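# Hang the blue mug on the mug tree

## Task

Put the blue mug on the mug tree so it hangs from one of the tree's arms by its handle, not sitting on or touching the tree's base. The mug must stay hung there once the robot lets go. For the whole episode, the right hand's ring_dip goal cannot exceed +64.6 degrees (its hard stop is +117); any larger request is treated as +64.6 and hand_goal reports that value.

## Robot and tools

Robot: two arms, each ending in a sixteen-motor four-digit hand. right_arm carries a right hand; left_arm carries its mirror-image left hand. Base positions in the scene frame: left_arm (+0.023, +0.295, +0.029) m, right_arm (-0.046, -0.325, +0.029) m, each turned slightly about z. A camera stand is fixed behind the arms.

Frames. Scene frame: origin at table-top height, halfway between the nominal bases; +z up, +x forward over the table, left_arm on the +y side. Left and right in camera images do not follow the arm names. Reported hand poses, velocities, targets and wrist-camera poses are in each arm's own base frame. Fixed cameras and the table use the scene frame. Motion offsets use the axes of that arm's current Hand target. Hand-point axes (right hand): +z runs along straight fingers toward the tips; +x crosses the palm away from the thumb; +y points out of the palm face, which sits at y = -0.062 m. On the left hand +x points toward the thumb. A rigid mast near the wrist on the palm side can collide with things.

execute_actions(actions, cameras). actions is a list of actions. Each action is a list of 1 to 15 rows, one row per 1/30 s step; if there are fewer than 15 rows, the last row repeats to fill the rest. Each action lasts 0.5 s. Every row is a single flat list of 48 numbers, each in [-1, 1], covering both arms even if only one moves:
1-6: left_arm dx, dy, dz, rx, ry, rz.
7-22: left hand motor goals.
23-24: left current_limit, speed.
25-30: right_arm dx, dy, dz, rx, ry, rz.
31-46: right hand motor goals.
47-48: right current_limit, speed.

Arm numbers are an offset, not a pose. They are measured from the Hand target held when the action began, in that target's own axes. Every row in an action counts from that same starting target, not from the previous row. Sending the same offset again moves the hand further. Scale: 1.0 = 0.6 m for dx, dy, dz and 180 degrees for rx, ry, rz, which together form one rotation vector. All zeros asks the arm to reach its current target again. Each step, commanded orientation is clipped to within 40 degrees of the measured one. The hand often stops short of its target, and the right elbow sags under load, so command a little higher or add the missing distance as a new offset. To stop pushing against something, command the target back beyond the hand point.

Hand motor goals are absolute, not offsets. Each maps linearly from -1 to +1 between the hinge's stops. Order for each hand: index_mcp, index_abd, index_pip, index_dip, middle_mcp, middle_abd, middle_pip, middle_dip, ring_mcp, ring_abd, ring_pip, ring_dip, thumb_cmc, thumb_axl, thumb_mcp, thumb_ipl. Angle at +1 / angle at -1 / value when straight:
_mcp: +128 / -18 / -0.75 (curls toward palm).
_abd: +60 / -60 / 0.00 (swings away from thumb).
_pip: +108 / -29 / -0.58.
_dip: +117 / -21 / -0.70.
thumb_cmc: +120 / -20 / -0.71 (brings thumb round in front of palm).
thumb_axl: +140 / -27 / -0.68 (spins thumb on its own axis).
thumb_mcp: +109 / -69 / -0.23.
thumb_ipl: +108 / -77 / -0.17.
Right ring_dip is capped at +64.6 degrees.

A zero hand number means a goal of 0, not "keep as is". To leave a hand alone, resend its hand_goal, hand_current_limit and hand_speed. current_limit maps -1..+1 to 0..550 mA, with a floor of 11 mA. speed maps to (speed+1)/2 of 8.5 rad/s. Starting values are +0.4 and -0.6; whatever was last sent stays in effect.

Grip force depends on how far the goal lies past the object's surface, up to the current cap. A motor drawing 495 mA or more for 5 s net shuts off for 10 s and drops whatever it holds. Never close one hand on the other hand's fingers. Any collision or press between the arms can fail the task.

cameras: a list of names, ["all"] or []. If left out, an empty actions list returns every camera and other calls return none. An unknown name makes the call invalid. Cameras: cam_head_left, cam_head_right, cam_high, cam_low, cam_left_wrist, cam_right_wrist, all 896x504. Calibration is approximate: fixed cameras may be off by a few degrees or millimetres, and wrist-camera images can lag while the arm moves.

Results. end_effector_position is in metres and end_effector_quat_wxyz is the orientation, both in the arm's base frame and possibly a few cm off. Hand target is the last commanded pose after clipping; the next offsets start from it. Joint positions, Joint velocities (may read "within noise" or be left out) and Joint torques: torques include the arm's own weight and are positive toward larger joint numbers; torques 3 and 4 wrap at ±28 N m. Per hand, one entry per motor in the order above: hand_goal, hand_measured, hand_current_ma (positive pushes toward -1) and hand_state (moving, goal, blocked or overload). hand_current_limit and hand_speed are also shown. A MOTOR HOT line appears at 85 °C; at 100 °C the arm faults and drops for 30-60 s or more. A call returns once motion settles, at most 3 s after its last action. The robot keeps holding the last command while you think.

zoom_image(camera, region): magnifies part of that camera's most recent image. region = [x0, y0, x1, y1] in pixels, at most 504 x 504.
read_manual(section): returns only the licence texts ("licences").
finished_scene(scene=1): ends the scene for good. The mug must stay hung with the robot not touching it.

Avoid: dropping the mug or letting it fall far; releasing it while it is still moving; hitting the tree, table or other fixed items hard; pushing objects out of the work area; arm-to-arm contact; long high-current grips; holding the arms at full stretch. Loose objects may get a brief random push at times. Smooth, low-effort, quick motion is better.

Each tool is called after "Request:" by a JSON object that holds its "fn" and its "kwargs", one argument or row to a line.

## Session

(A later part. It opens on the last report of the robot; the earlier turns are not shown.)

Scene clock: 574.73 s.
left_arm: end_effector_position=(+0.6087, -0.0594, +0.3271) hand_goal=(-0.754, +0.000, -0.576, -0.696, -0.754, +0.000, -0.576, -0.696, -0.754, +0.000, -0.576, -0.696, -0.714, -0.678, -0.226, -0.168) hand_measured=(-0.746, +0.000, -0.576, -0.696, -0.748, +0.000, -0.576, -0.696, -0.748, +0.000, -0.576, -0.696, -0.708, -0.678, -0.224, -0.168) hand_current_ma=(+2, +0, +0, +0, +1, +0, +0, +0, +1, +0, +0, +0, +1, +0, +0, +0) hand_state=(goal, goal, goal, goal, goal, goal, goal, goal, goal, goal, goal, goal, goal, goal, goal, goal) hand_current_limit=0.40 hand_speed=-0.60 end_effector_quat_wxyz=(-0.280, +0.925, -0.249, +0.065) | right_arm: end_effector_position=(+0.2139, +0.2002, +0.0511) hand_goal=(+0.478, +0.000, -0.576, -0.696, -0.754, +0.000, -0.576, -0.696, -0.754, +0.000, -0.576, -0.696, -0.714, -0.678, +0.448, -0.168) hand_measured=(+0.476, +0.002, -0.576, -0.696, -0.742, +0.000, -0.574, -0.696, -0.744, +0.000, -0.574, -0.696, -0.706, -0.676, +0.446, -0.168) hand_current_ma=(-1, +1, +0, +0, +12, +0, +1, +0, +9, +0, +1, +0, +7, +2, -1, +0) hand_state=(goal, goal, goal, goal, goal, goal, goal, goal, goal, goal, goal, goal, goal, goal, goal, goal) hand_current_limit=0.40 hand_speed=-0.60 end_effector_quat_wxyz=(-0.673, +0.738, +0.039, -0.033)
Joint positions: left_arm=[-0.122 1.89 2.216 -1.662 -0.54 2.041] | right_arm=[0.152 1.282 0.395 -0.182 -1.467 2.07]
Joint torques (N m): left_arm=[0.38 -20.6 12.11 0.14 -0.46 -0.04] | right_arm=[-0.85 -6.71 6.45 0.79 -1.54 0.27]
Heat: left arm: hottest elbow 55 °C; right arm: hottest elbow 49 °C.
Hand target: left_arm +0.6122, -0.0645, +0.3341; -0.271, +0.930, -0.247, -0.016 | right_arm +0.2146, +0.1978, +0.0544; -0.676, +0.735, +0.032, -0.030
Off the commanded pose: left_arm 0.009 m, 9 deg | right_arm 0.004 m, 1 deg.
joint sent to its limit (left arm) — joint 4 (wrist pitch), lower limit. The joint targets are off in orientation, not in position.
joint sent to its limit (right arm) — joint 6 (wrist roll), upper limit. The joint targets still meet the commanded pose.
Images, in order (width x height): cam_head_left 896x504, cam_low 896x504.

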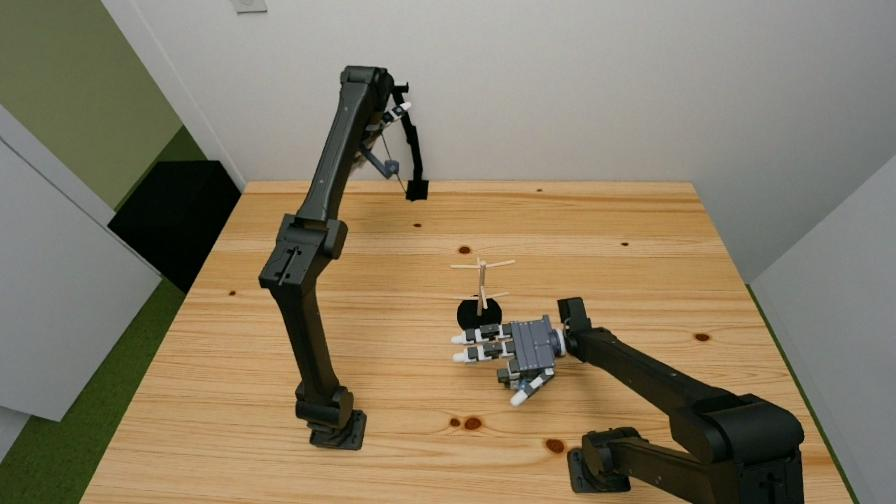

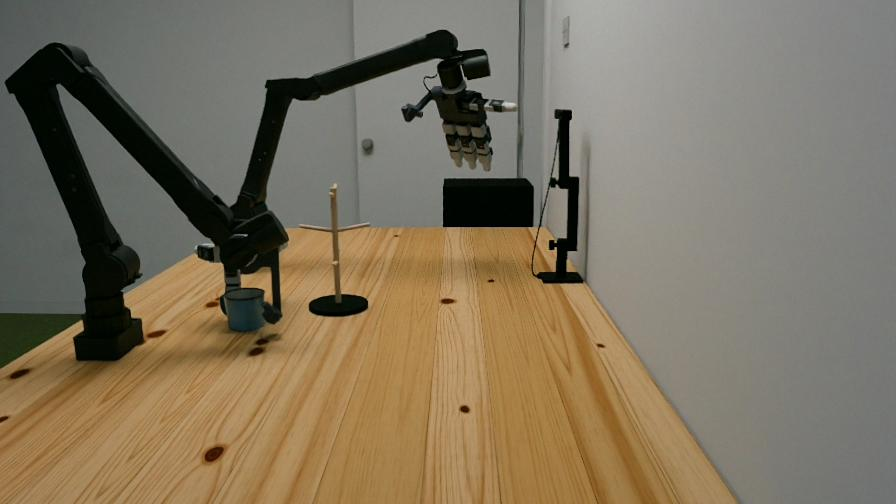

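Request:
{"fn": "execute_actions", "kwargs": {
  "actions": [
    [[0,0,0,0,0,0,-0.754,0,-0.576,-0.696,-0.754,0,-0.576,-0.696,-0.754,0,-0.576,-0.696,-0.714,-0.678,-0.226,-0.168,0.4,-0.6,-0.026,0,-0.0372,0,0,0,0.479,0,-0.576,-0.696,-0.754,0,-0.576,-0.696,-0.754,0,-0.576,-0.696,-0.714,-0.678,0.449,-0.168,0.4,-0.6]],
    [[0,0,0,0,0,0,-0.754,0,-0.576,-0.696,-0.754,0,-0.576,-0.696,-0.754,0,-0.576,-0.696,-0.714,-0.678,-0.226,-0.168,0.4,-0.6,-0.0194,0,-0.038,0,0,0,0.479,0,-0.576,-0.696,-0.754,0,-0.576,-0.696,-0.754,0,-0.576,-0.696,-0.714,-0.678,0.449,-0.168,0.4,-0.6]]
  ],
  "cameras": ["cam_head_left", "cam_head_right", "cam_low"]
}}

Request:
{"fn": "zoom_image", "kwargs": {
  "camera": "cam_head_left",
  "region": [440, 310, 580, 440]
}}

Request:
{"fn": "zoom_image", "kwargs": {
  "camera": "cam_low",
  "region": [150, 200, 330, 370]
}}

Scene clock: 586.13 s.
left_arm: end_effector_position=(+0.6087, -0.0594, +0.3271) hand_goal=(-0.754, +0.000, -0.576, -0.696, -0.754, +0.000, -0.576, -0.696, -0.754, +0.000, -0.576, -0.696, -0.714, -0.678, -0.226, -0.168) hand_measured=(-0.746, +0.000, -0.576, -0.696, -0.748, +0.000, -0.576, -0.696, -0.748, +0.000, -0.576, -0.696, -0.708, -0.678, -0.224, -0.168) hand_current_ma=(+2, +0, +0, +0, +1, +0, +0, +0, +1, +0, +0, +0, +1, +0, +0, +0) hand_state=(goal, goal, goal, goal, goal, goal, goal, goal, goal, goal, goal, goal, goal, goal, goal, goal) hand_current_limit=0.40 hand_speed=-0.60 end_effector_quat_wxyz=(-0.280, +0.925, -0.249, +0.065) | right_arm: end_effector_position=(+0.1741, +0.1554, +0.0514) hand_goal=(+0.478, +0.000, -0.576, -0.696, -0.754, +0.000, -0.576, -0.696, -0.754, +0.000, -0.576, -0.696, -0.714, -0.678, +0.448, -0.168) hand_measured=(+0.476, +0.004, -0.578, -0.696, -0.742, +0.000, -0.574, -0.696, -0.744, +0.000, -0.574, -0.696, -0.706, -0.676, +0.446, -0.168) hand_current_ma=(-1, +2, -1, +0, +12, +0, +1, +0, +9, +0, +1, +0, +7, +2, +0, +0) hand_state=(goal, goal, goal, goal, goal, goal, goal, goal, goal, goal, goal, goal, goal, goal, goal, goal) hand_current_limit=0.40 hand_speed=-0.60 end_effector_quat_wxyz=(-0.664, +0.747, -0.028, +0.006)
Joint positions: left_arm=[-0.122 1.89 2.216 -1.662 -0.54 2.041] | right_arm=[-0.039 1.119 0.329 -0.711 -1.452 1.669]
Joint torques (N m): left_arm=[0.38 -20.66 12.1 0.14 -0.46 -0.04] | right_arm=[-0.15 -3.08 10.18 -0.18 -1 -0.06]
Heat: left arm: hottest elbow 55 °C; right arm: hottest elbow 48 °C.
Hand target: left_arm +0.6122, -0.0645, +0.3341; -0.271, +0.930, -0.247, -0.016 | right_arm +0.1914, +0.1506, +0.0582; -0.676, +0.735, +0.032, -0.030
Off the commanded pose: left_arm 0.009 m, 9 deg | right_arm 0.019 m, 8 deg.
joint sent to its limit (left arm) — joint 4 (wrist pitch), lower limit. The joint targets are off in orientation, not in position.
Images, in order (width x height): cam_head_left 896x504, cam_head_right 896x504, cam_low 896x504.

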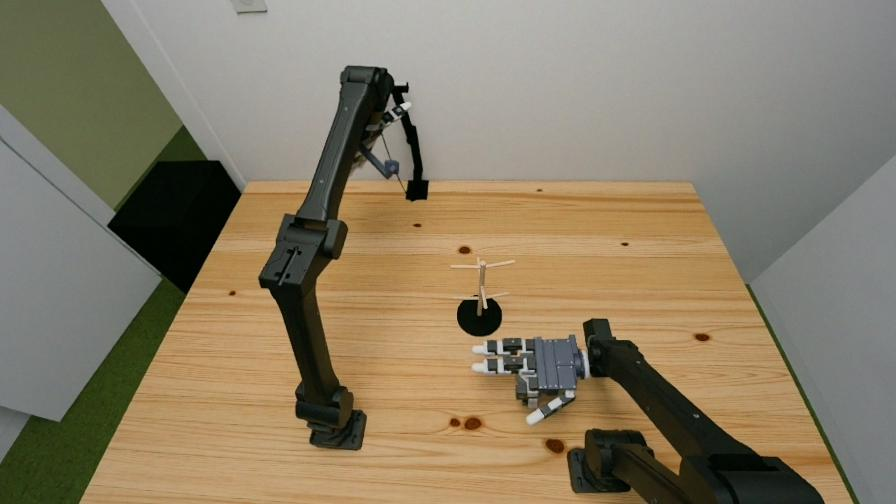

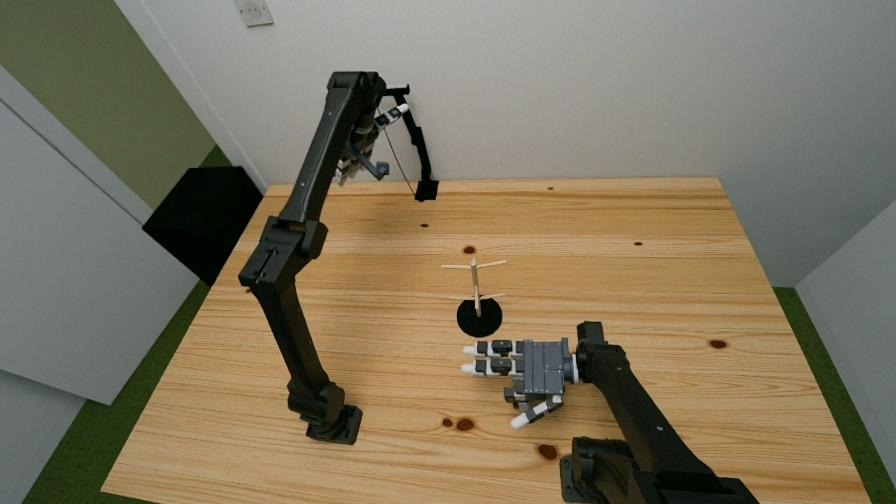

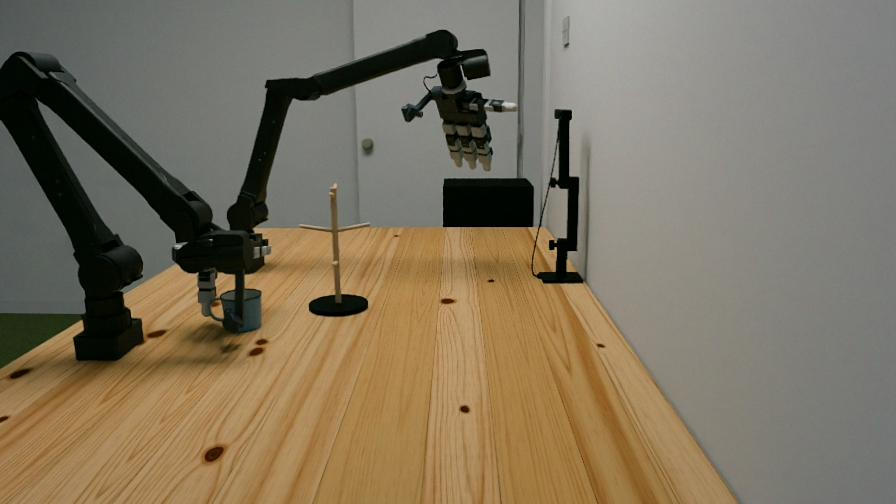

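Scaled by 3.600 from the camera's 896x504 image, which has a finer 1280x720 frame.

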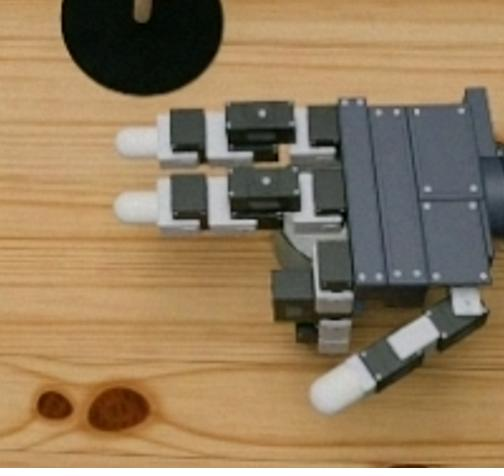

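Scaled by 2.800 from the camera's 896x504 image, which has a finer 1280x720 frame.

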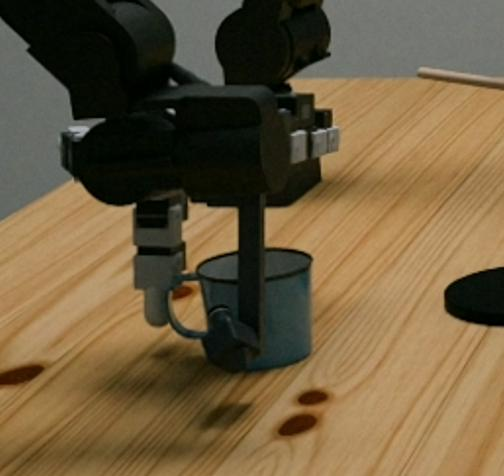

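Request:
{"fn": "execute_actions", "kwargs": {
  "actions": [
    [[0,0,0,0,0,0,-0.754,0,-0.576,-0.696,-0.754,0,-0.576,-0.696,-0.754,0,-0.576,-0.696,-0.714,-0.678,-0.226,-0.168,0.4,-0.6,0,-0.1,-0.005,0,0,0,0.479,0,-0.576,-0.696,-0.754,0,-0.576,-0.696,-0.754,0,-0.576,-0.696,-0.714,-0.678,0.449,-0.168,0.4,-0.6]],
    [[0,0,0,0,0,0,-0.754,0,-0.576,-0.696,-0.754,0,-0.576,-0.696,-0.754,0,-0.576,-0.696,-0.714,-0.678,-0.226,-0.168,0.4,-0.6,0.05,-0.12,0.08,0,0,0,0.3,0,-0.576,-0.696,-0.754,0,-0.576,-0.696,-0.754,0,-0.576,-0.696,-0.714,-0.678,0.449,-0.168,0.4,-0.6]],
    [[0,0,0,0,0,0,-0.754,0,-0.576,-0.696,-0.754,0,-0.576,-0.696,-0.754,0,-0.576,-0.696,-0.714,-0.678,-0.226,-0.168,0.4,-0.6,0.05,-0.06,0.1,0,0,0,0.3,0,-0.576,-0.696,-0.754,0,-0.576,-0.696,-0.754,0,-0.576,-0.696,-0.714,-0.678,0.449,-0.168,0.4,-0.6]]
  ],
  "cameras": ["cam_head_left", "cam_head_right", "cam_low"]
}}

Request:
{"fn": "zoom_image", "kwargs": {
  "camera": "cam_head_left",
  "region": [480, 320, 580, 420]
}}

Request:
{"fn": "zoom_image", "kwargs": {
  "camera": "cam_head_right",
  "region": [480, 320, 580, 420]
}}

Request:
{"fn": "zoom_image", "kwargs": {
  "camera": "cam_low",
  "region": [180, 250, 300, 360]
}}

Scene clock: 599.73 s.
left_arm: end_effector_position=(+0.6087, -0.0594, +0.3271) hand_goal=(-0.754, +0.000, -0.576, -0.696, -0.754, +0.000, -0.576, -0.696, -0.754, +0.000, -0.576, -0.696, -0.714, -0.678, -0.226, -0.168) hand_measured=(-0.746, +0.000, -0.576, -0.696, -0.748, +0.000, -0.576, -0.696, -0.748, +0.000, -0.576, -0.696, -0.708, -0.678, -0.224, -0.168) hand_current_ma=(+2, +0, +0, +0, +1, +0, +0, +0, +1, +0, +0, +0, +1, +0, +0, +0) hand_state=(goal, goal, goal, goal, goal, goal, goal, goal, goal, goal, goal, goal, goal, goal, goal, goal) hand_current_limit=0.40 hand_speed=-0.60 end_effector_quat_wxyz=(-0.280, +0.925, -0.249, +0.065) | right_arm: end_effector_position=(+0.2284, +0.2640, +0.2024) hand_goal=(+0.300, +0.000, -0.576, -0.696, -0.754, +0.000, -0.576, -0.696, -0.754, +0.000, -0.576, -0.696, -0.714, -0.678, +0.448, -0.168) hand_measured=(+0.304, +0.002, -0.578, -0.696, -0.742, +0.000, -0.574, -0.696, -0.742, +0.000, -0.574, -0.696, -0.706, -0.676, +0.446, -0.168) hand_current_ma=(+3, +1, +0, +0, +12, +0, +1, +0, +12, +0, +1, +0, +7, +2, +0, +0) hand_state=(goal, goal, goal, goal, goal, goal, goal, goal, goal, goal, goal, goal, goal, goal, goal, goal) hand_current_limit=0.40 hand_speed=-0.60 end_effector_quat_wxyz=(+0.671, -0.722, -0.104, +0.132)
Joint positions: left_arm=[-0.122 1.89 2.216 -1.662 -0.54 2.041] | right_arm=[0.356 1.218 0.84 -0.915 -1.505 1.899]
Joint torques (N m): left_arm=[0.38 -20.54 12.08 0.14 -0.46 -0.04] | right_arm=[1.14 -6.95 13.35 0.87 -1.01 0.26]
Heat: left arm: hottest elbow 55 °C; right arm: hottest elbow 49 °C.
Hand target: left_arm +0.6122, -0.0645, +0.3341; -0.271, +0.930, -0.247, -0.016 | right_arm +0.2409, +0.2742, +0.2168; +0.676, -0.735, -0.032, +0.030
Off the commanded pose: left_arm 0.009 m, 9 deg | right_arm 0.022 m, 14 deg.
joint sent to its limit (left arm) — joint 4 (wrist pitch), lower limit. The joint targets are off in orientation, not in position.
Images, in order (width x height): cam_head_left 896x504, cam_head_right 896x504, cam_low 896x504.

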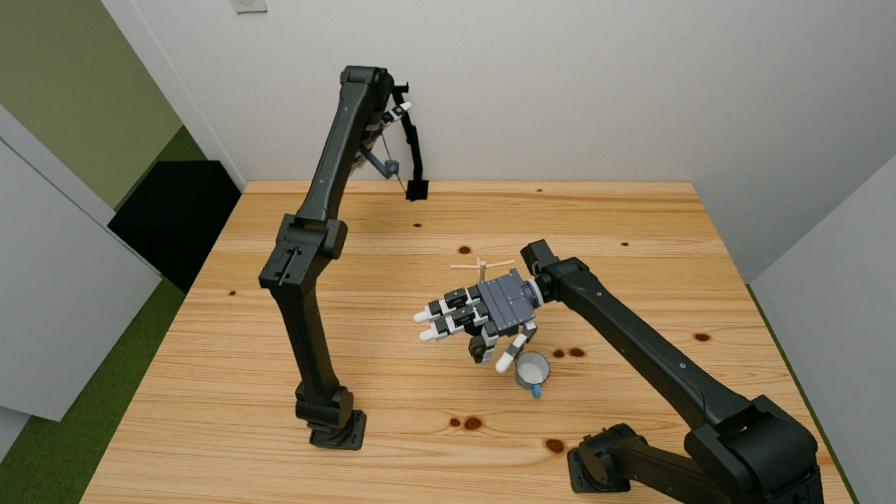

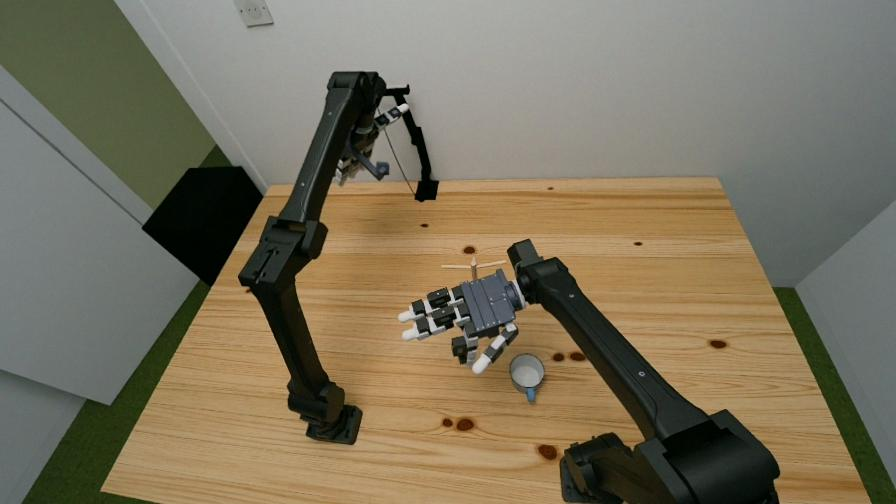

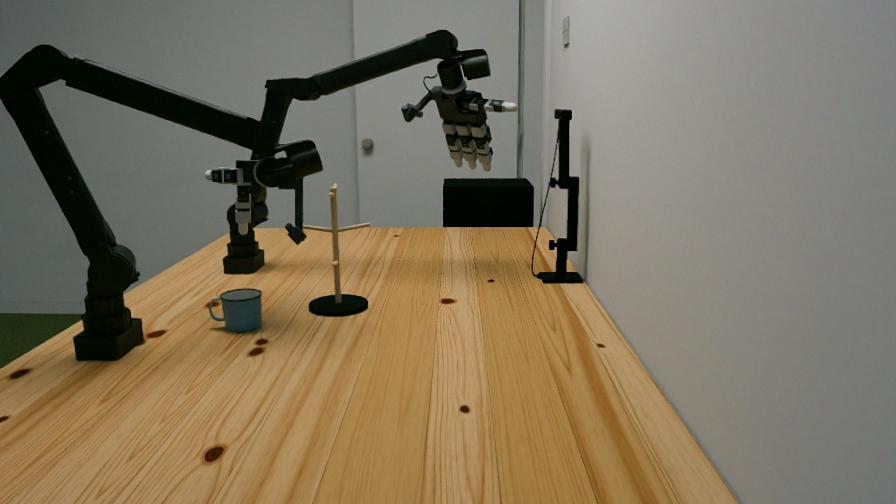

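Scaled by 5.040 from the camera's 896x504 image, which has a finer 1280x720 frame.

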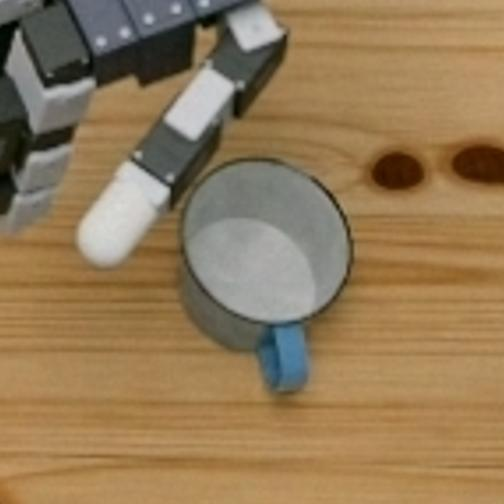

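Scaled by 5.040 from the camera's 896x504 image, which has a finer 1280x720 frame.

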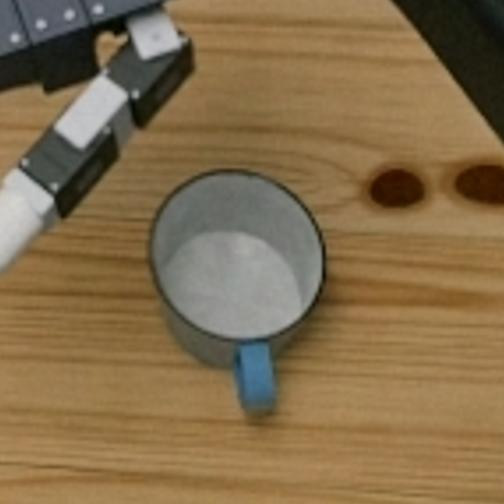

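Scaled by 4.200 from the camera's 896x504 image, which has a finer 1280x720 frame.

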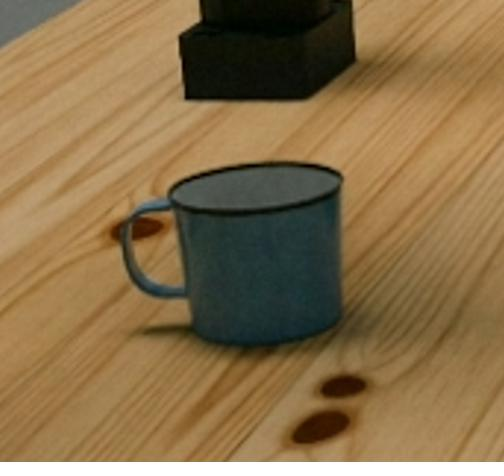

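Request:
{"fn": "execute_actions", "kwargs": {
  "actions": [
    [[0,0,0,0,0,0,-0.754,0,-0.576,-0.696,-0.754,0,-0.576,-0.696,-0.754,0,-0.576,-0.696,-0.714,-0.678,-0.226,-0.168,0.4,-0.6,-0.0149,0.0576,-0.0722,0,0,0,0.027,0,-0.285,-0.333,0.027,0,-0.285,-0.333,-0.754,0,-0.576,-0.696,0.671,-0.678,-0.674,0.157,0.4,-0.6]],
    [[0,0,0,0,0,0,-0.754,0,-0.576,-0.696,-0.754,0,-0.576,-0.696,-0.754,0,-0.576,-0.696,-0.714,-0.678,-0.226,-0.168,0.4,-0.6,-0.0149,0.0576,-0.0722,0,0,0,0.027,0,-0.285,-0.333,0.027,0,-0.285,-0.333,-0.754,0,-0.576,-0.696,0.671,-0.678,-0.674,0.157,0.4,-0.6]],
    [[0,0,0,0,0,0,-0.754,0,-0.576,-0.696,-0.754,0,-0.576,-0.696,-0.754,0,-0.576,-0.696,-0.714,-0.678,-0.226,-0.168,0.4,-0.6,0,0,0,0,0,0,0.027,0,-0.285,-0.333,0.027,0,-0.285,-0.333,-0.754,0,-0.576,-0.696,0.671,-0.678,-0.674,0.157,0.4,-0.6]]
  ],
  "cameras": ["cam_head_left", "cam_low", "cam_right_wrist"]
}}

Request:
{"fn": "zoom_image", "kwargs": {
  "camera": "cam_low",
  "region": [150, 180, 330, 360]
}}

Request:
{"fn": "zoom_image", "kwargs": {
  "camera": "cam_head_left",
  "region": [450, 300, 600, 430]
}}

Scene clock: 642.67 s.
left_arm: end_effector_position=(+0.6087, -0.0594, +0.3271) hand_goal=(-0.754, +0.000, -0.576, -0.696, -0.754, +0.000, -0.576, -0.696, -0.754, +0.000, -0.576, -0.696, -0.714, -0.678, -0.226, -0.168) hand_measured=(-0.746, +0.000, -0.576, -0.696, -0.748, +0.000, -0.576, -0.696, -0.748, +0.000, -0.576, -0.696, -0.708, -0.678, -0.224, -0.168) hand_current_ma=(+2, +0, +0, +0, +1, +0, +0, +0, +1, +0, +0, +0, +1, +0, +0, +0) hand_state=(goal, goal, goal, goal, goal, goal, goal, goal, goal, goal, goal, goal, goal, goal, goal, goal) hand_current_limit=0.40 hand_speed=-0.60 end_effector_quat_wxyz=(-0.280, +0.925, -0.249, +0.065) | right_arm: end_effector_position=(+0.2122, +0.1826, +0.1413) hand_goal=(+0.026, +0.000, -0.286, -0.334, +0.026, +0.000, -0.286, -0.334, -0.754, +0.000, -0.576, -0.696, +0.670, -0.678, -0.674, +0.156) hand_measured=(+0.034, +0.002, -0.288, -0.338, +0.030, +0.000, -0.286, -0.336, -0.742, +0.000, -0.574, -0.696, +0.668, -0.676, -0.668, +0.154) hand_current_ma=(+6, +1, -1, -2, +3, +0, +0, -1, +12, +0, +1, +0, -1, +1, +7, -1) hand_state=(goal, goal, goal, goal, goal, goal, goal, goal, goal, goal, goal, goal, goal, goal, goal, goal) hand_current_limit=0.40 hand_speed=-0.60 end_effector_quat_wxyz=(-0.672, +0.740, +0.012, -0.040)
Joint positions: left_arm=[-0.122 1.89 2.216 -1.662 -0.54 2.041] | right_arm=[0.082 1.105 0.601 -1.002 -1.476 1.678]
Joint torques (N m): left_arm=[0.32 -20.66 12.11 0.14 -0.45 -0.04] | right_arm=[-0.91 -4.42 12.41 -0.25 -1.45 -0.11]
Heat: left arm: hottest elbow 56 °C; right arm: hottest elbow 54 °C.
Hand target: left_arm +0.6122, -0.0645, +0.3341; -0.271, +0.930, -0.247, -0.016 | right_arm +0.2311, +0.1808, +0.1551; -0.676, +0.735, +0.032, -0.030
Off the commanded pose: left_arm 0.009 m, 9 deg | right_arm 0.023 m, 3 deg.
joint sent to its limit (left arm) — joint 4 (wrist pitch), lower limit. The joint targets are off in orientation, not in position.
camera_calibration:
cam_right_wrist: T_world_to_cam=[[-0.751412, -0.103842, -0.651611, 0.298131], [-0.379991, -0.739239, 0.555997, 0.0867434], [-0.539432, 0.665389, 0.516014, 0.0471577], [0, 0, 0, 1]] pos_world=[0.28242, 0.0637043, 0.121703]
Images, in order (width x height): cam_head_left 896x504, cam_low 896x504, cam_right_wrist 896x504.

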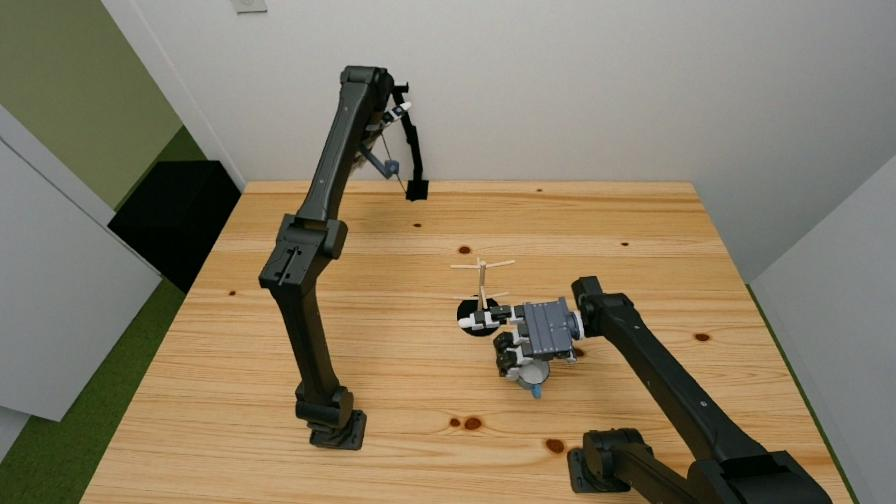

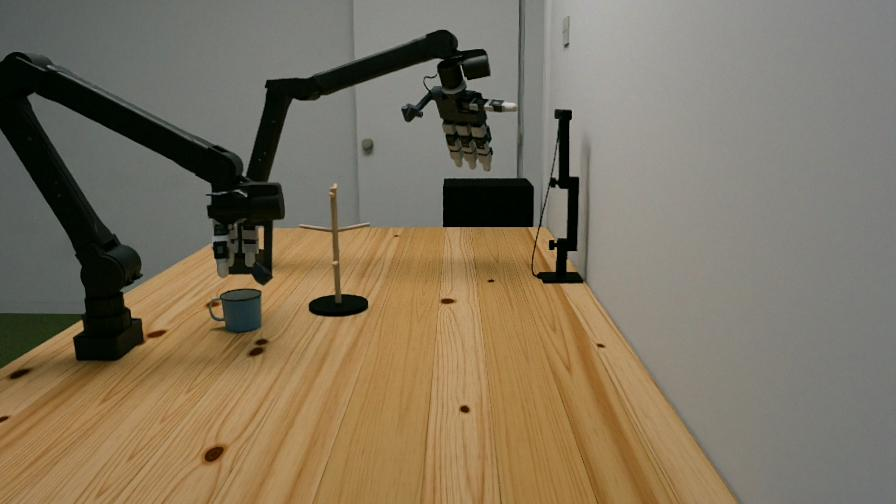

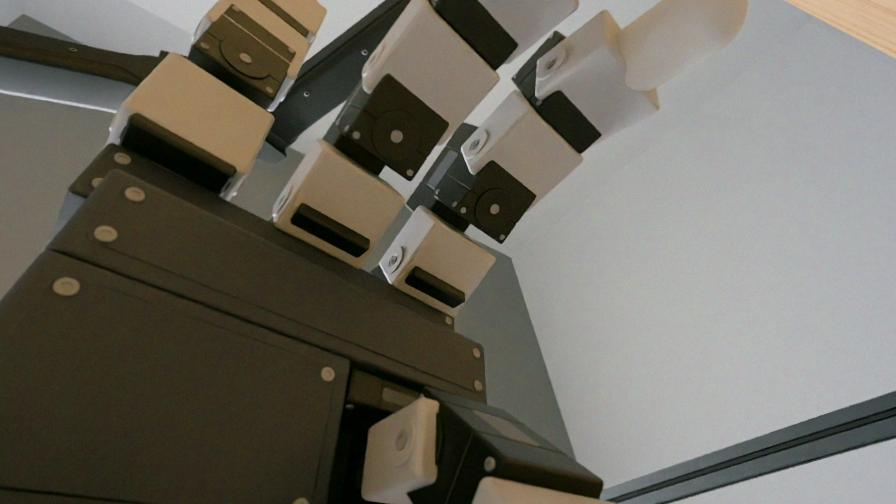

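Scaled by 2.800 from the camera's 896x504 image, which has a finer 1280x720 frame.

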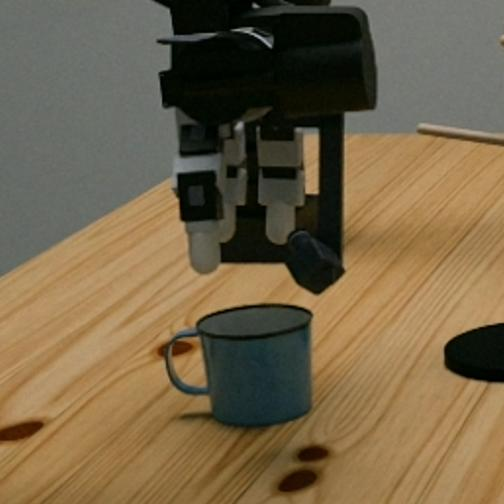

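Scaled by 3.360 from the camera's 896x504 image, which has a finer 1280x720 frame.

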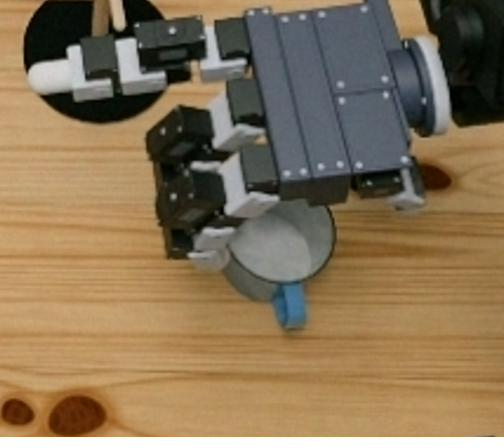

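Request:
{"fn": "execute_actions", "kwargs": {
  "actions": [
    [[0,0,0,0,0,0,-0.754,0,-0.576,-0.696,-0.754,0,-0.576,-0.696,-0.754,0,-0.576,-0.696,-0.714,-0.678,-0.226,-0.168,0.4,-0.6,0.0228,0.0752,0.0028,0,0,0,0.027,0,-0.285,-0.333,0.027,0,-0.285,-0.333,-0.754,0,-0.576,-0.696,0.671,-0.678,-0.674,0.157,0.4,-0.6]]
  ]
}}

Scene clock: 654.40 s.
left_arm: end_effector_position=(+0.6087, -0.0594, +0.3271) hand_goal=(-0.754, +0.000, -0.576, -0.696, -0.754, +0.000, -0.576, -0.696, -0.754, +0.000, -0.576, -0.696, -0.714, -0.678, -0.226, -0.168) hand_measured=(-0.746, +0.000, -0.576, -0.696, -0.748, +0.000, -0.576, -0.696, -0.748, +0.000, -0.576, -0.696, -0.708, -0.678, -0.224, -0.168) hand_current_ma=(+2, +0, +0, +0, +1, +0, +0, +0, +1, +0, +0, +0, +1, +0, +0, +0) hand_state=(goal, goal, goal, goal, goal, goal, goal, goal, goal, goal, goal, goal, goal, goal, goal, goal) hand_current_limit=0.40 hand_speed=-0.60 end_effector_quat_wxyz=(-0.280, +0.925, -0.249, +0.065) | right_arm: end_effector_position=(+0.2257, +0.1803, +0.0999) hand_goal=(+0.026, +0.000, -0.286, -0.334, +0.026, +0.000, -0.286, -0.334, -0.754, +0.000, -0.576, -0.696, +0.670, -0.678, -0.674, +0.156) hand_measured=(+0.034, +0.002, -0.288, -0.338, +0.030, +0.000, -0.286, -0.336, -0.742, +0.000, -0.574, -0.696, +0.668, -0.676, -0.668, +0.154) hand_current_ma=(+6, +1, -1, -2, +3, +0, +0, -1, +12, +0, +1, +0, -1, +1, +6, -1) hand_state=(goal, goal, goal, goal, goal, goal, goal, goal, goal, goal, goal, goal, goal, goal, goal, goal) hand_current_limit=0.40 hand_speed=-0.60 end_effector_quat_wxyz=(-0.672, +0.739, +0.016, -0.041)
Joint positions: left_arm=[-0.122 1.89 2.216 -1.662 -0.54 2.041] | right_arm=[0.07 1.28 0.601 -1.025 -1.476 1.477]
Joint torques (N m): left_arm=[0.44 -20.6 12.1 0.14 -0.46 -0.04] | right_arm=[-0.15 -6.01 11.23 -0.51 -1.38 -0.11]
Heat: left arm: hottest elbow 56 °C; right arm: hottest elbow 54 °C.
Hand target: left_arm +0.6122, -0.0645, +0.3341; -0.271, +0.930, -0.247, -0.016 | right_arm +0.2449, +0.1799, +0.1100; -0.676, +0.735, +0.032, -0.030
Off the commanded pose: left_arm 0.009 m, 9 deg | right_arm 0.022 m, 2 deg.
joint sent to its limit (left arm) — joint 4 (wrist pitch), lower limit. The joint targets are off in orientation, not in position.

Request:
{"fn": "execute_actions", "kwargs": {
  "actions": [
    [[0,0,0,0,0,0,-0.754,0,-0.576,-0.696,-0.754,0,-0.576,-0.696,-0.754,0,-0.576,-0.696,-0.714,-0.678,-0.226,-0.168,0.4,-0.6,0.0087,0.0912,0.0087,0,0,0,0.027,0,-0.285,-0.333,0.027,0,-0.285,-0.333,-0.754,0,-0.576,-0.696,0.671,-0.678,-0.674,0.157,0.4,-0.6]]
  ],
  "cameras": ["cam_head_left", "cam_low", "cam_high"]
}}

Request:
{"fn": "zoom_image", "kwargs": {
  "camera": "cam_low",
  "region": [170, 230, 310, 360]
}}

Request:
{"fn": "zoom_image", "kwargs": {
  "camera": "cam_head_left",
  "region": [450, 300, 600, 430]
}}

Request:
{"fn": "zoom_image", "kwargs": {
  "camera": "cam_high",
  "region": [220, 170, 400, 350]
}}

Scene clock: 659.83 s.
left_arm: end_effector_position=(+0.6087, -0.0594, +0.3271) hand_goal=(-0.754, +0.000, -0.576, -0.696, -0.754, +0.000, -0.576, -0.696, -0.754, +0.000, -0.576, -0.696, -0.714, -0.678, -0.226, -0.168) hand_measured=(-0.746, +0.000, -0.576, -0.696, -0.748, +0.000, -0.576, -0.696, -0.748, +0.000, -0.576, -0.696, -0.708, -0.678, -0.224, -0.168) hand_current_ma=(+2, +0, +0, +0, +1, +0, +0, +0, +1, +0, +0, +0, +1, +0, +0, +0) hand_state=(goal, goal, goal, goal, goal, goal, goal, goal, goal, goal, goal, goal, goal, goal, goal, goal) hand_current_limit=0.40 hand_speed=-0.60 end_effector_quat_wxyz=(-0.280, +0.925, -0.249, +0.065) | right_arm: end_effector_position=(+0.2391, +0.1811, +0.0534) hand_goal=(+0.026, +0.000, -0.286, -0.334, +0.026, +0.000, -0.286, -0.334, -0.754, +0.000, -0.576, -0.696, +0.670, -0.678, -0.674, +0.156) hand_measured=(+0.034, +0.002, -0.288, -0.338, +0.030, +0.000, -0.286, -0.336, -0.742, +0.000, -0.574, -0.696, +0.668, -0.676, -0.668, +0.154) hand_current_ma=(+6, +1, -1, -2, +3, +0, +0, -1, +12, +0, +1, +0, -1, +1, +6, -1) hand_state=(goal, goal, goal, goal, goal, goal, goal, goal, goal, goal, goal, goal, goal, goal, goal, goal) hand_current_limit=0.40 hand_speed=-0.60 end_effector_quat_wxyz=(-0.673, +0.738, +0.024, -0.040)
Joint positions: left_arm=[-0.122 1.89 2.216 -1.662 -0.54 2.041] | right_arm=[0.069 1.46 0.601 -0.95 -1.476 1.358]
Joint torques (N m): left_arm=[0.38 -20.6 12.1 0.14 -0.46 -0.04] | right_arm=[0.03 -6.77 7.49 -0.02 -1.5 -0.14]
Heat: left arm: hottest elbow 56 °C; right arm: hottest elbow 53 °C.
Hand target: left_arm +0.6122, -0.0645, +0.3341; -0.271, +0.930, -0.247, -0.016 | right_arm +0.2500, +0.1811, +0.0551; -0.676, +0.735, +0.032, -0.030
Off the commanded pose: left_arm 0.009 m, 9 deg | right_arm 0.011 m, 1 deg.
joint sent to its limit (left arm) — joint 4 (wrist pitch), lower limit. The joint targets are off in orientation, not in position.
Images, in order (width x height): cam_head_left 896x504, cam_high 896x504, cam_low 896x504.

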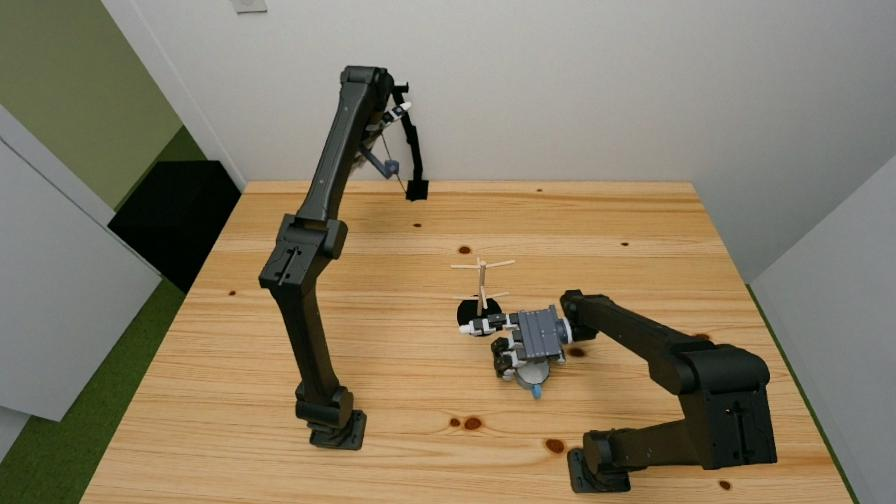

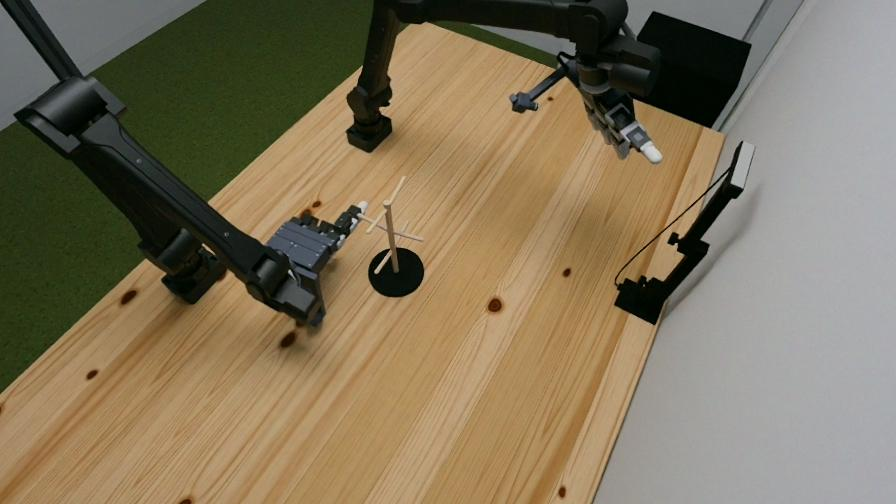

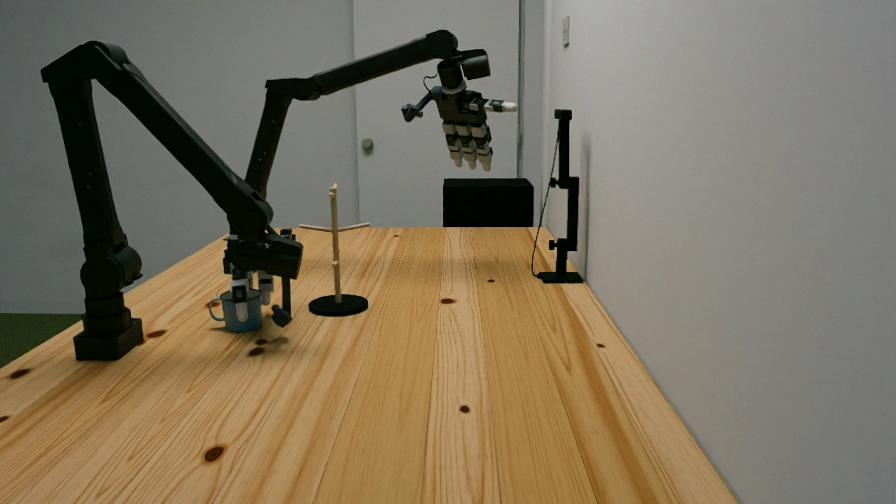

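Scaled by 3.600 from the camera's 896x504 image, which has a finer 1280x720 frame.

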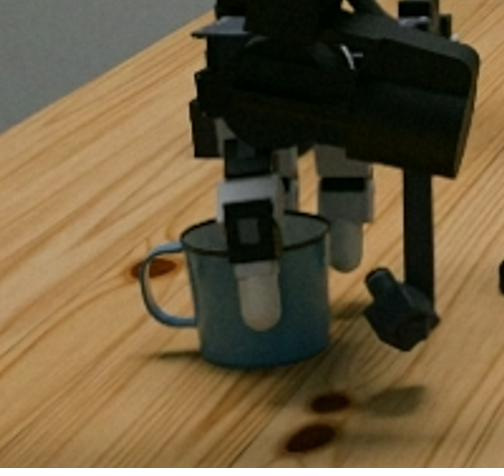

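Scaled by 3.360 from the camera's 896x504 image, which has a finer 1280x720 frame.

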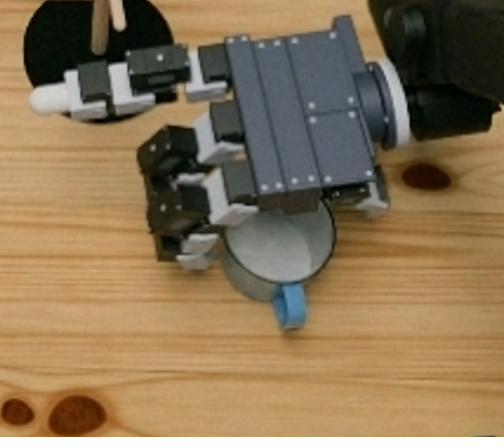

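Scaled by 2.800 from the camera's 896x504 image, which has a finer 1280x720 frame.

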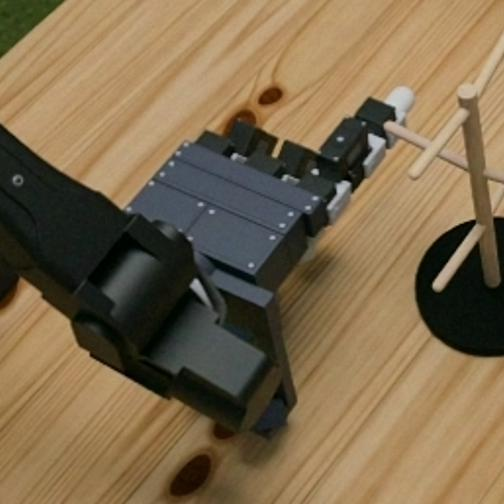

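Request:
{"fn": "execute_actions", "kwargs": {
  "actions": [
    [[0,0,0,0,0,0,-0.754,0,-0.576,-0.696,-0.754,0,-0.576,-0.696,-0.754,0,-0.576,-0.696,-0.714,-0.678,-0.226,-0.168,0.4,-0.6,-0.025,0.005,0,0,0,0,0.027,0,-0.285,-0.333,0.027,0,-0.285,-0.333,-0.754,0,-0.576,-0.696,0.671,-0.678,-0.674,0.157,0.4,-0.6]]
  ],
  "cameras": ["cam_low", "cam_head_right", "cam_head_left"]
}}

Request:
{"fn": "zoom_image", "kwargs": {
  "camera": "cam_low",
  "region": [170, 230, 310, 360]
}}

Request:
{"fn": "zoom_image", "kwargs": {
  "camera": "cam_head_right",
  "region": [450, 300, 600, 430]
}}

Scene clock: 680.87 s.
left_arm: end_effector_position=(+0.6087, -0.0594, +0.3271) hand_goal=(-0.754, +0.000, -0.576, -0.696, -0.754, +0.000, -0.576, -0.696, -0.754, +0.000, -0.576, -0.696, -0.714, -0.678, -0.226, -0.168) hand_measured=(-0.746, +0.000, -0.576, -0.696, -0.748, +0.000, -0.576, -0.696, -0.748, +0.000, -0.576, -0.696, -0.708, -0.678, -0.224, -0.168) hand_current_ma=(+2, +0, +0, +0, +1, +0, +0, +0, +1, +0, +0, +0, +1, +0, +0, +0) hand_state=(goal, goal, goal, goal, goal, goal, goal, goal, goal, goal, goal, goal, goal, goal, goal, goal) hand_current_limit=0.40 hand_speed=-0.60 end_effector_quat_wxyz=(-0.280, +0.925, -0.249, +0.065) | right_arm: end_effector_position=(+0.2337, +0.1807, +0.0495) hand_goal=(+0.026, +0.000, -0.286, -0.334, +0.026, +0.000, -0.286, -0.334, -0.754, +0.000, -0.576, -0.696, +0.670, -0.678, -0.674, +0.156) hand_measured=(+0.034, +0.002, -0.288, -0.338, +0.030, +0.000, -0.286, -0.336, -0.742, +0.000, -0.574, -0.696, +0.668, -0.676, -0.668, +0.154) hand_current_ma=(+6, +1, -1, -2, +3, +0, +0, -1, +12, +0, +1, +0, -1, +1, +6, -1) hand_state=(goal, goal, goal, goal, goal, goal, goal, goal, goal, goal, goal, goal, goal, goal, goal, goal) hand_current_limit=0.40 hand_speed=-0.60 end_effector_quat_wxyz=(-0.673, +0.738, +0.031, -0.035)
Joint positions: left_arm=[-0.122 1.89 2.216 -1.662 -0.54 2.041] | right_arm=[0.069 1.46 0.585 -0.955 -1.476 1.32]
Joint torques (N m): left_arm=[0.38 -20.66 12.1 0.16 -0.46 -0.04] | right_arm=[-0.32 -8.59 5.9 -0.54 -1.49 -0.1]
Heat: left arm: hottest elbow 56 °C; right arm: hottest elbow 51 °C.
Hand target: left_arm +0.6122, -0.0645, +0.3341; -0.271, +0.930, -0.247, -0.016 | right_arm +0.2351, +0.1795, +0.0521; -0.676, +0.735, +0.032, -0.030
Off the commanded pose: left_arm 0.009 m, 9 deg | right_arm 0.003 m, 1 deg.
joint sent to its limit (left arm) — joint 4 (wrist pitch), lower limit. The joint targets are off in orientation, not in position.
Images, in order (width x height): cam_head_left 896x504, cam_head_right 896x504, cam_low 896x504.

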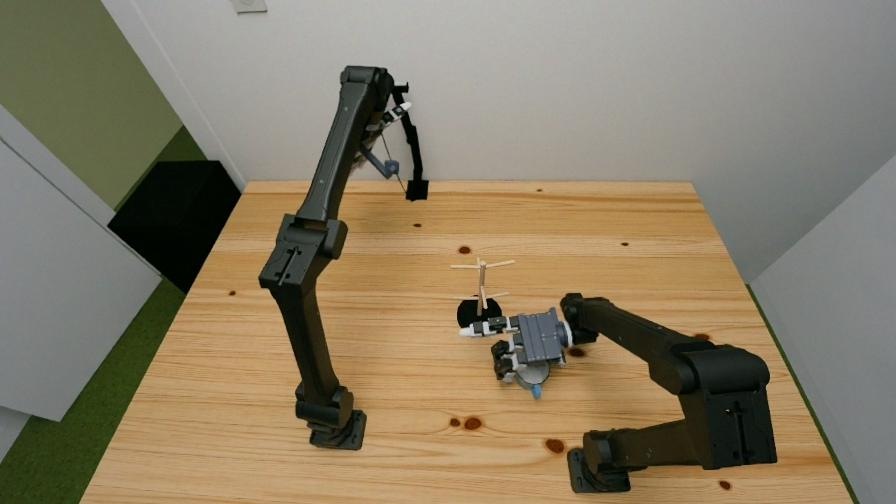

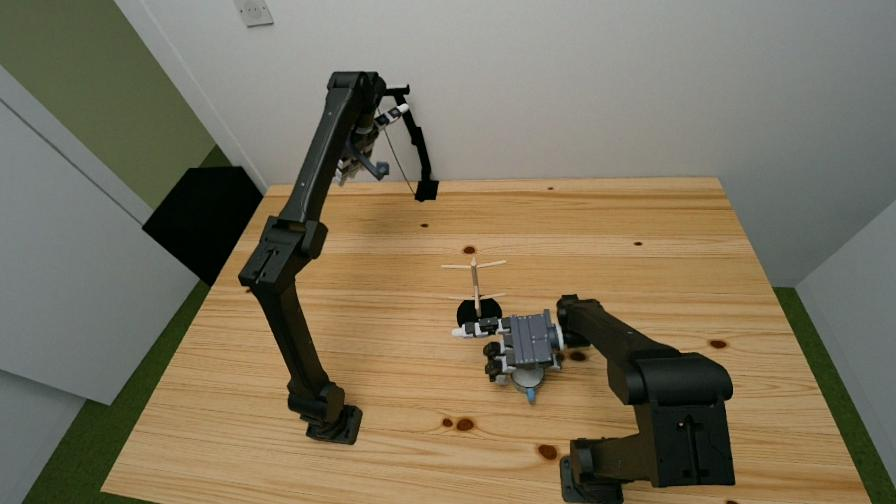

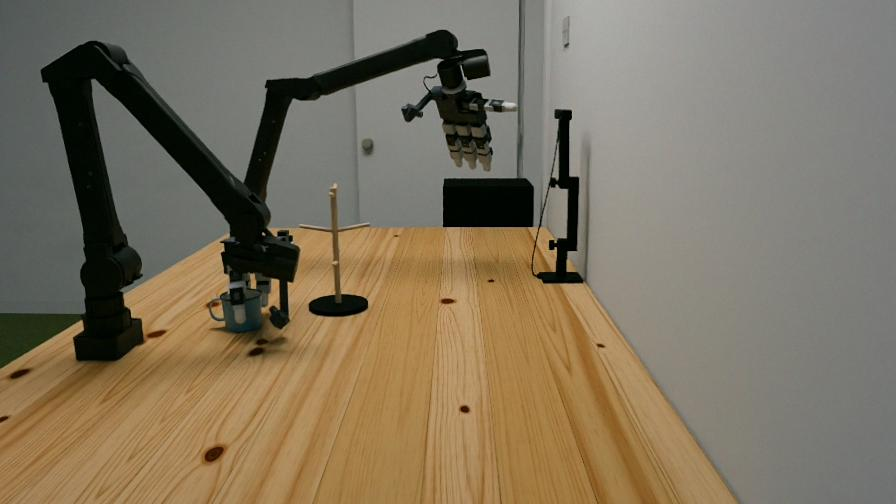

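Scaled by 3.600 from the camera's 896x504 image, which has a finer 1280x720 frame.

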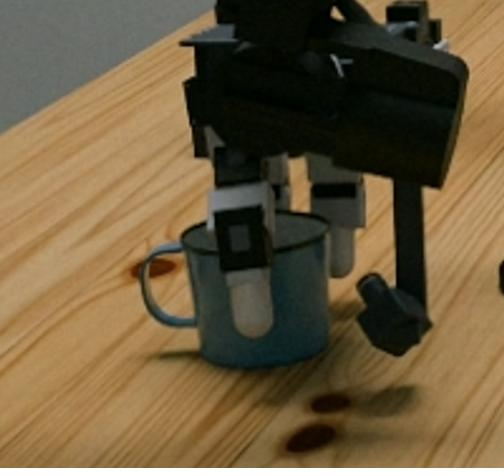

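Scaled by 3.360 from the camera's 896x504 image, which has a finer 1280x720 frame.

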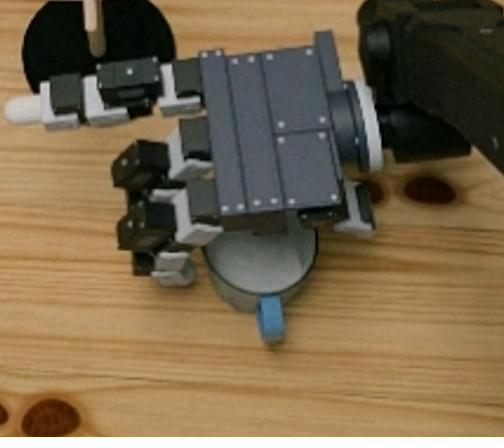

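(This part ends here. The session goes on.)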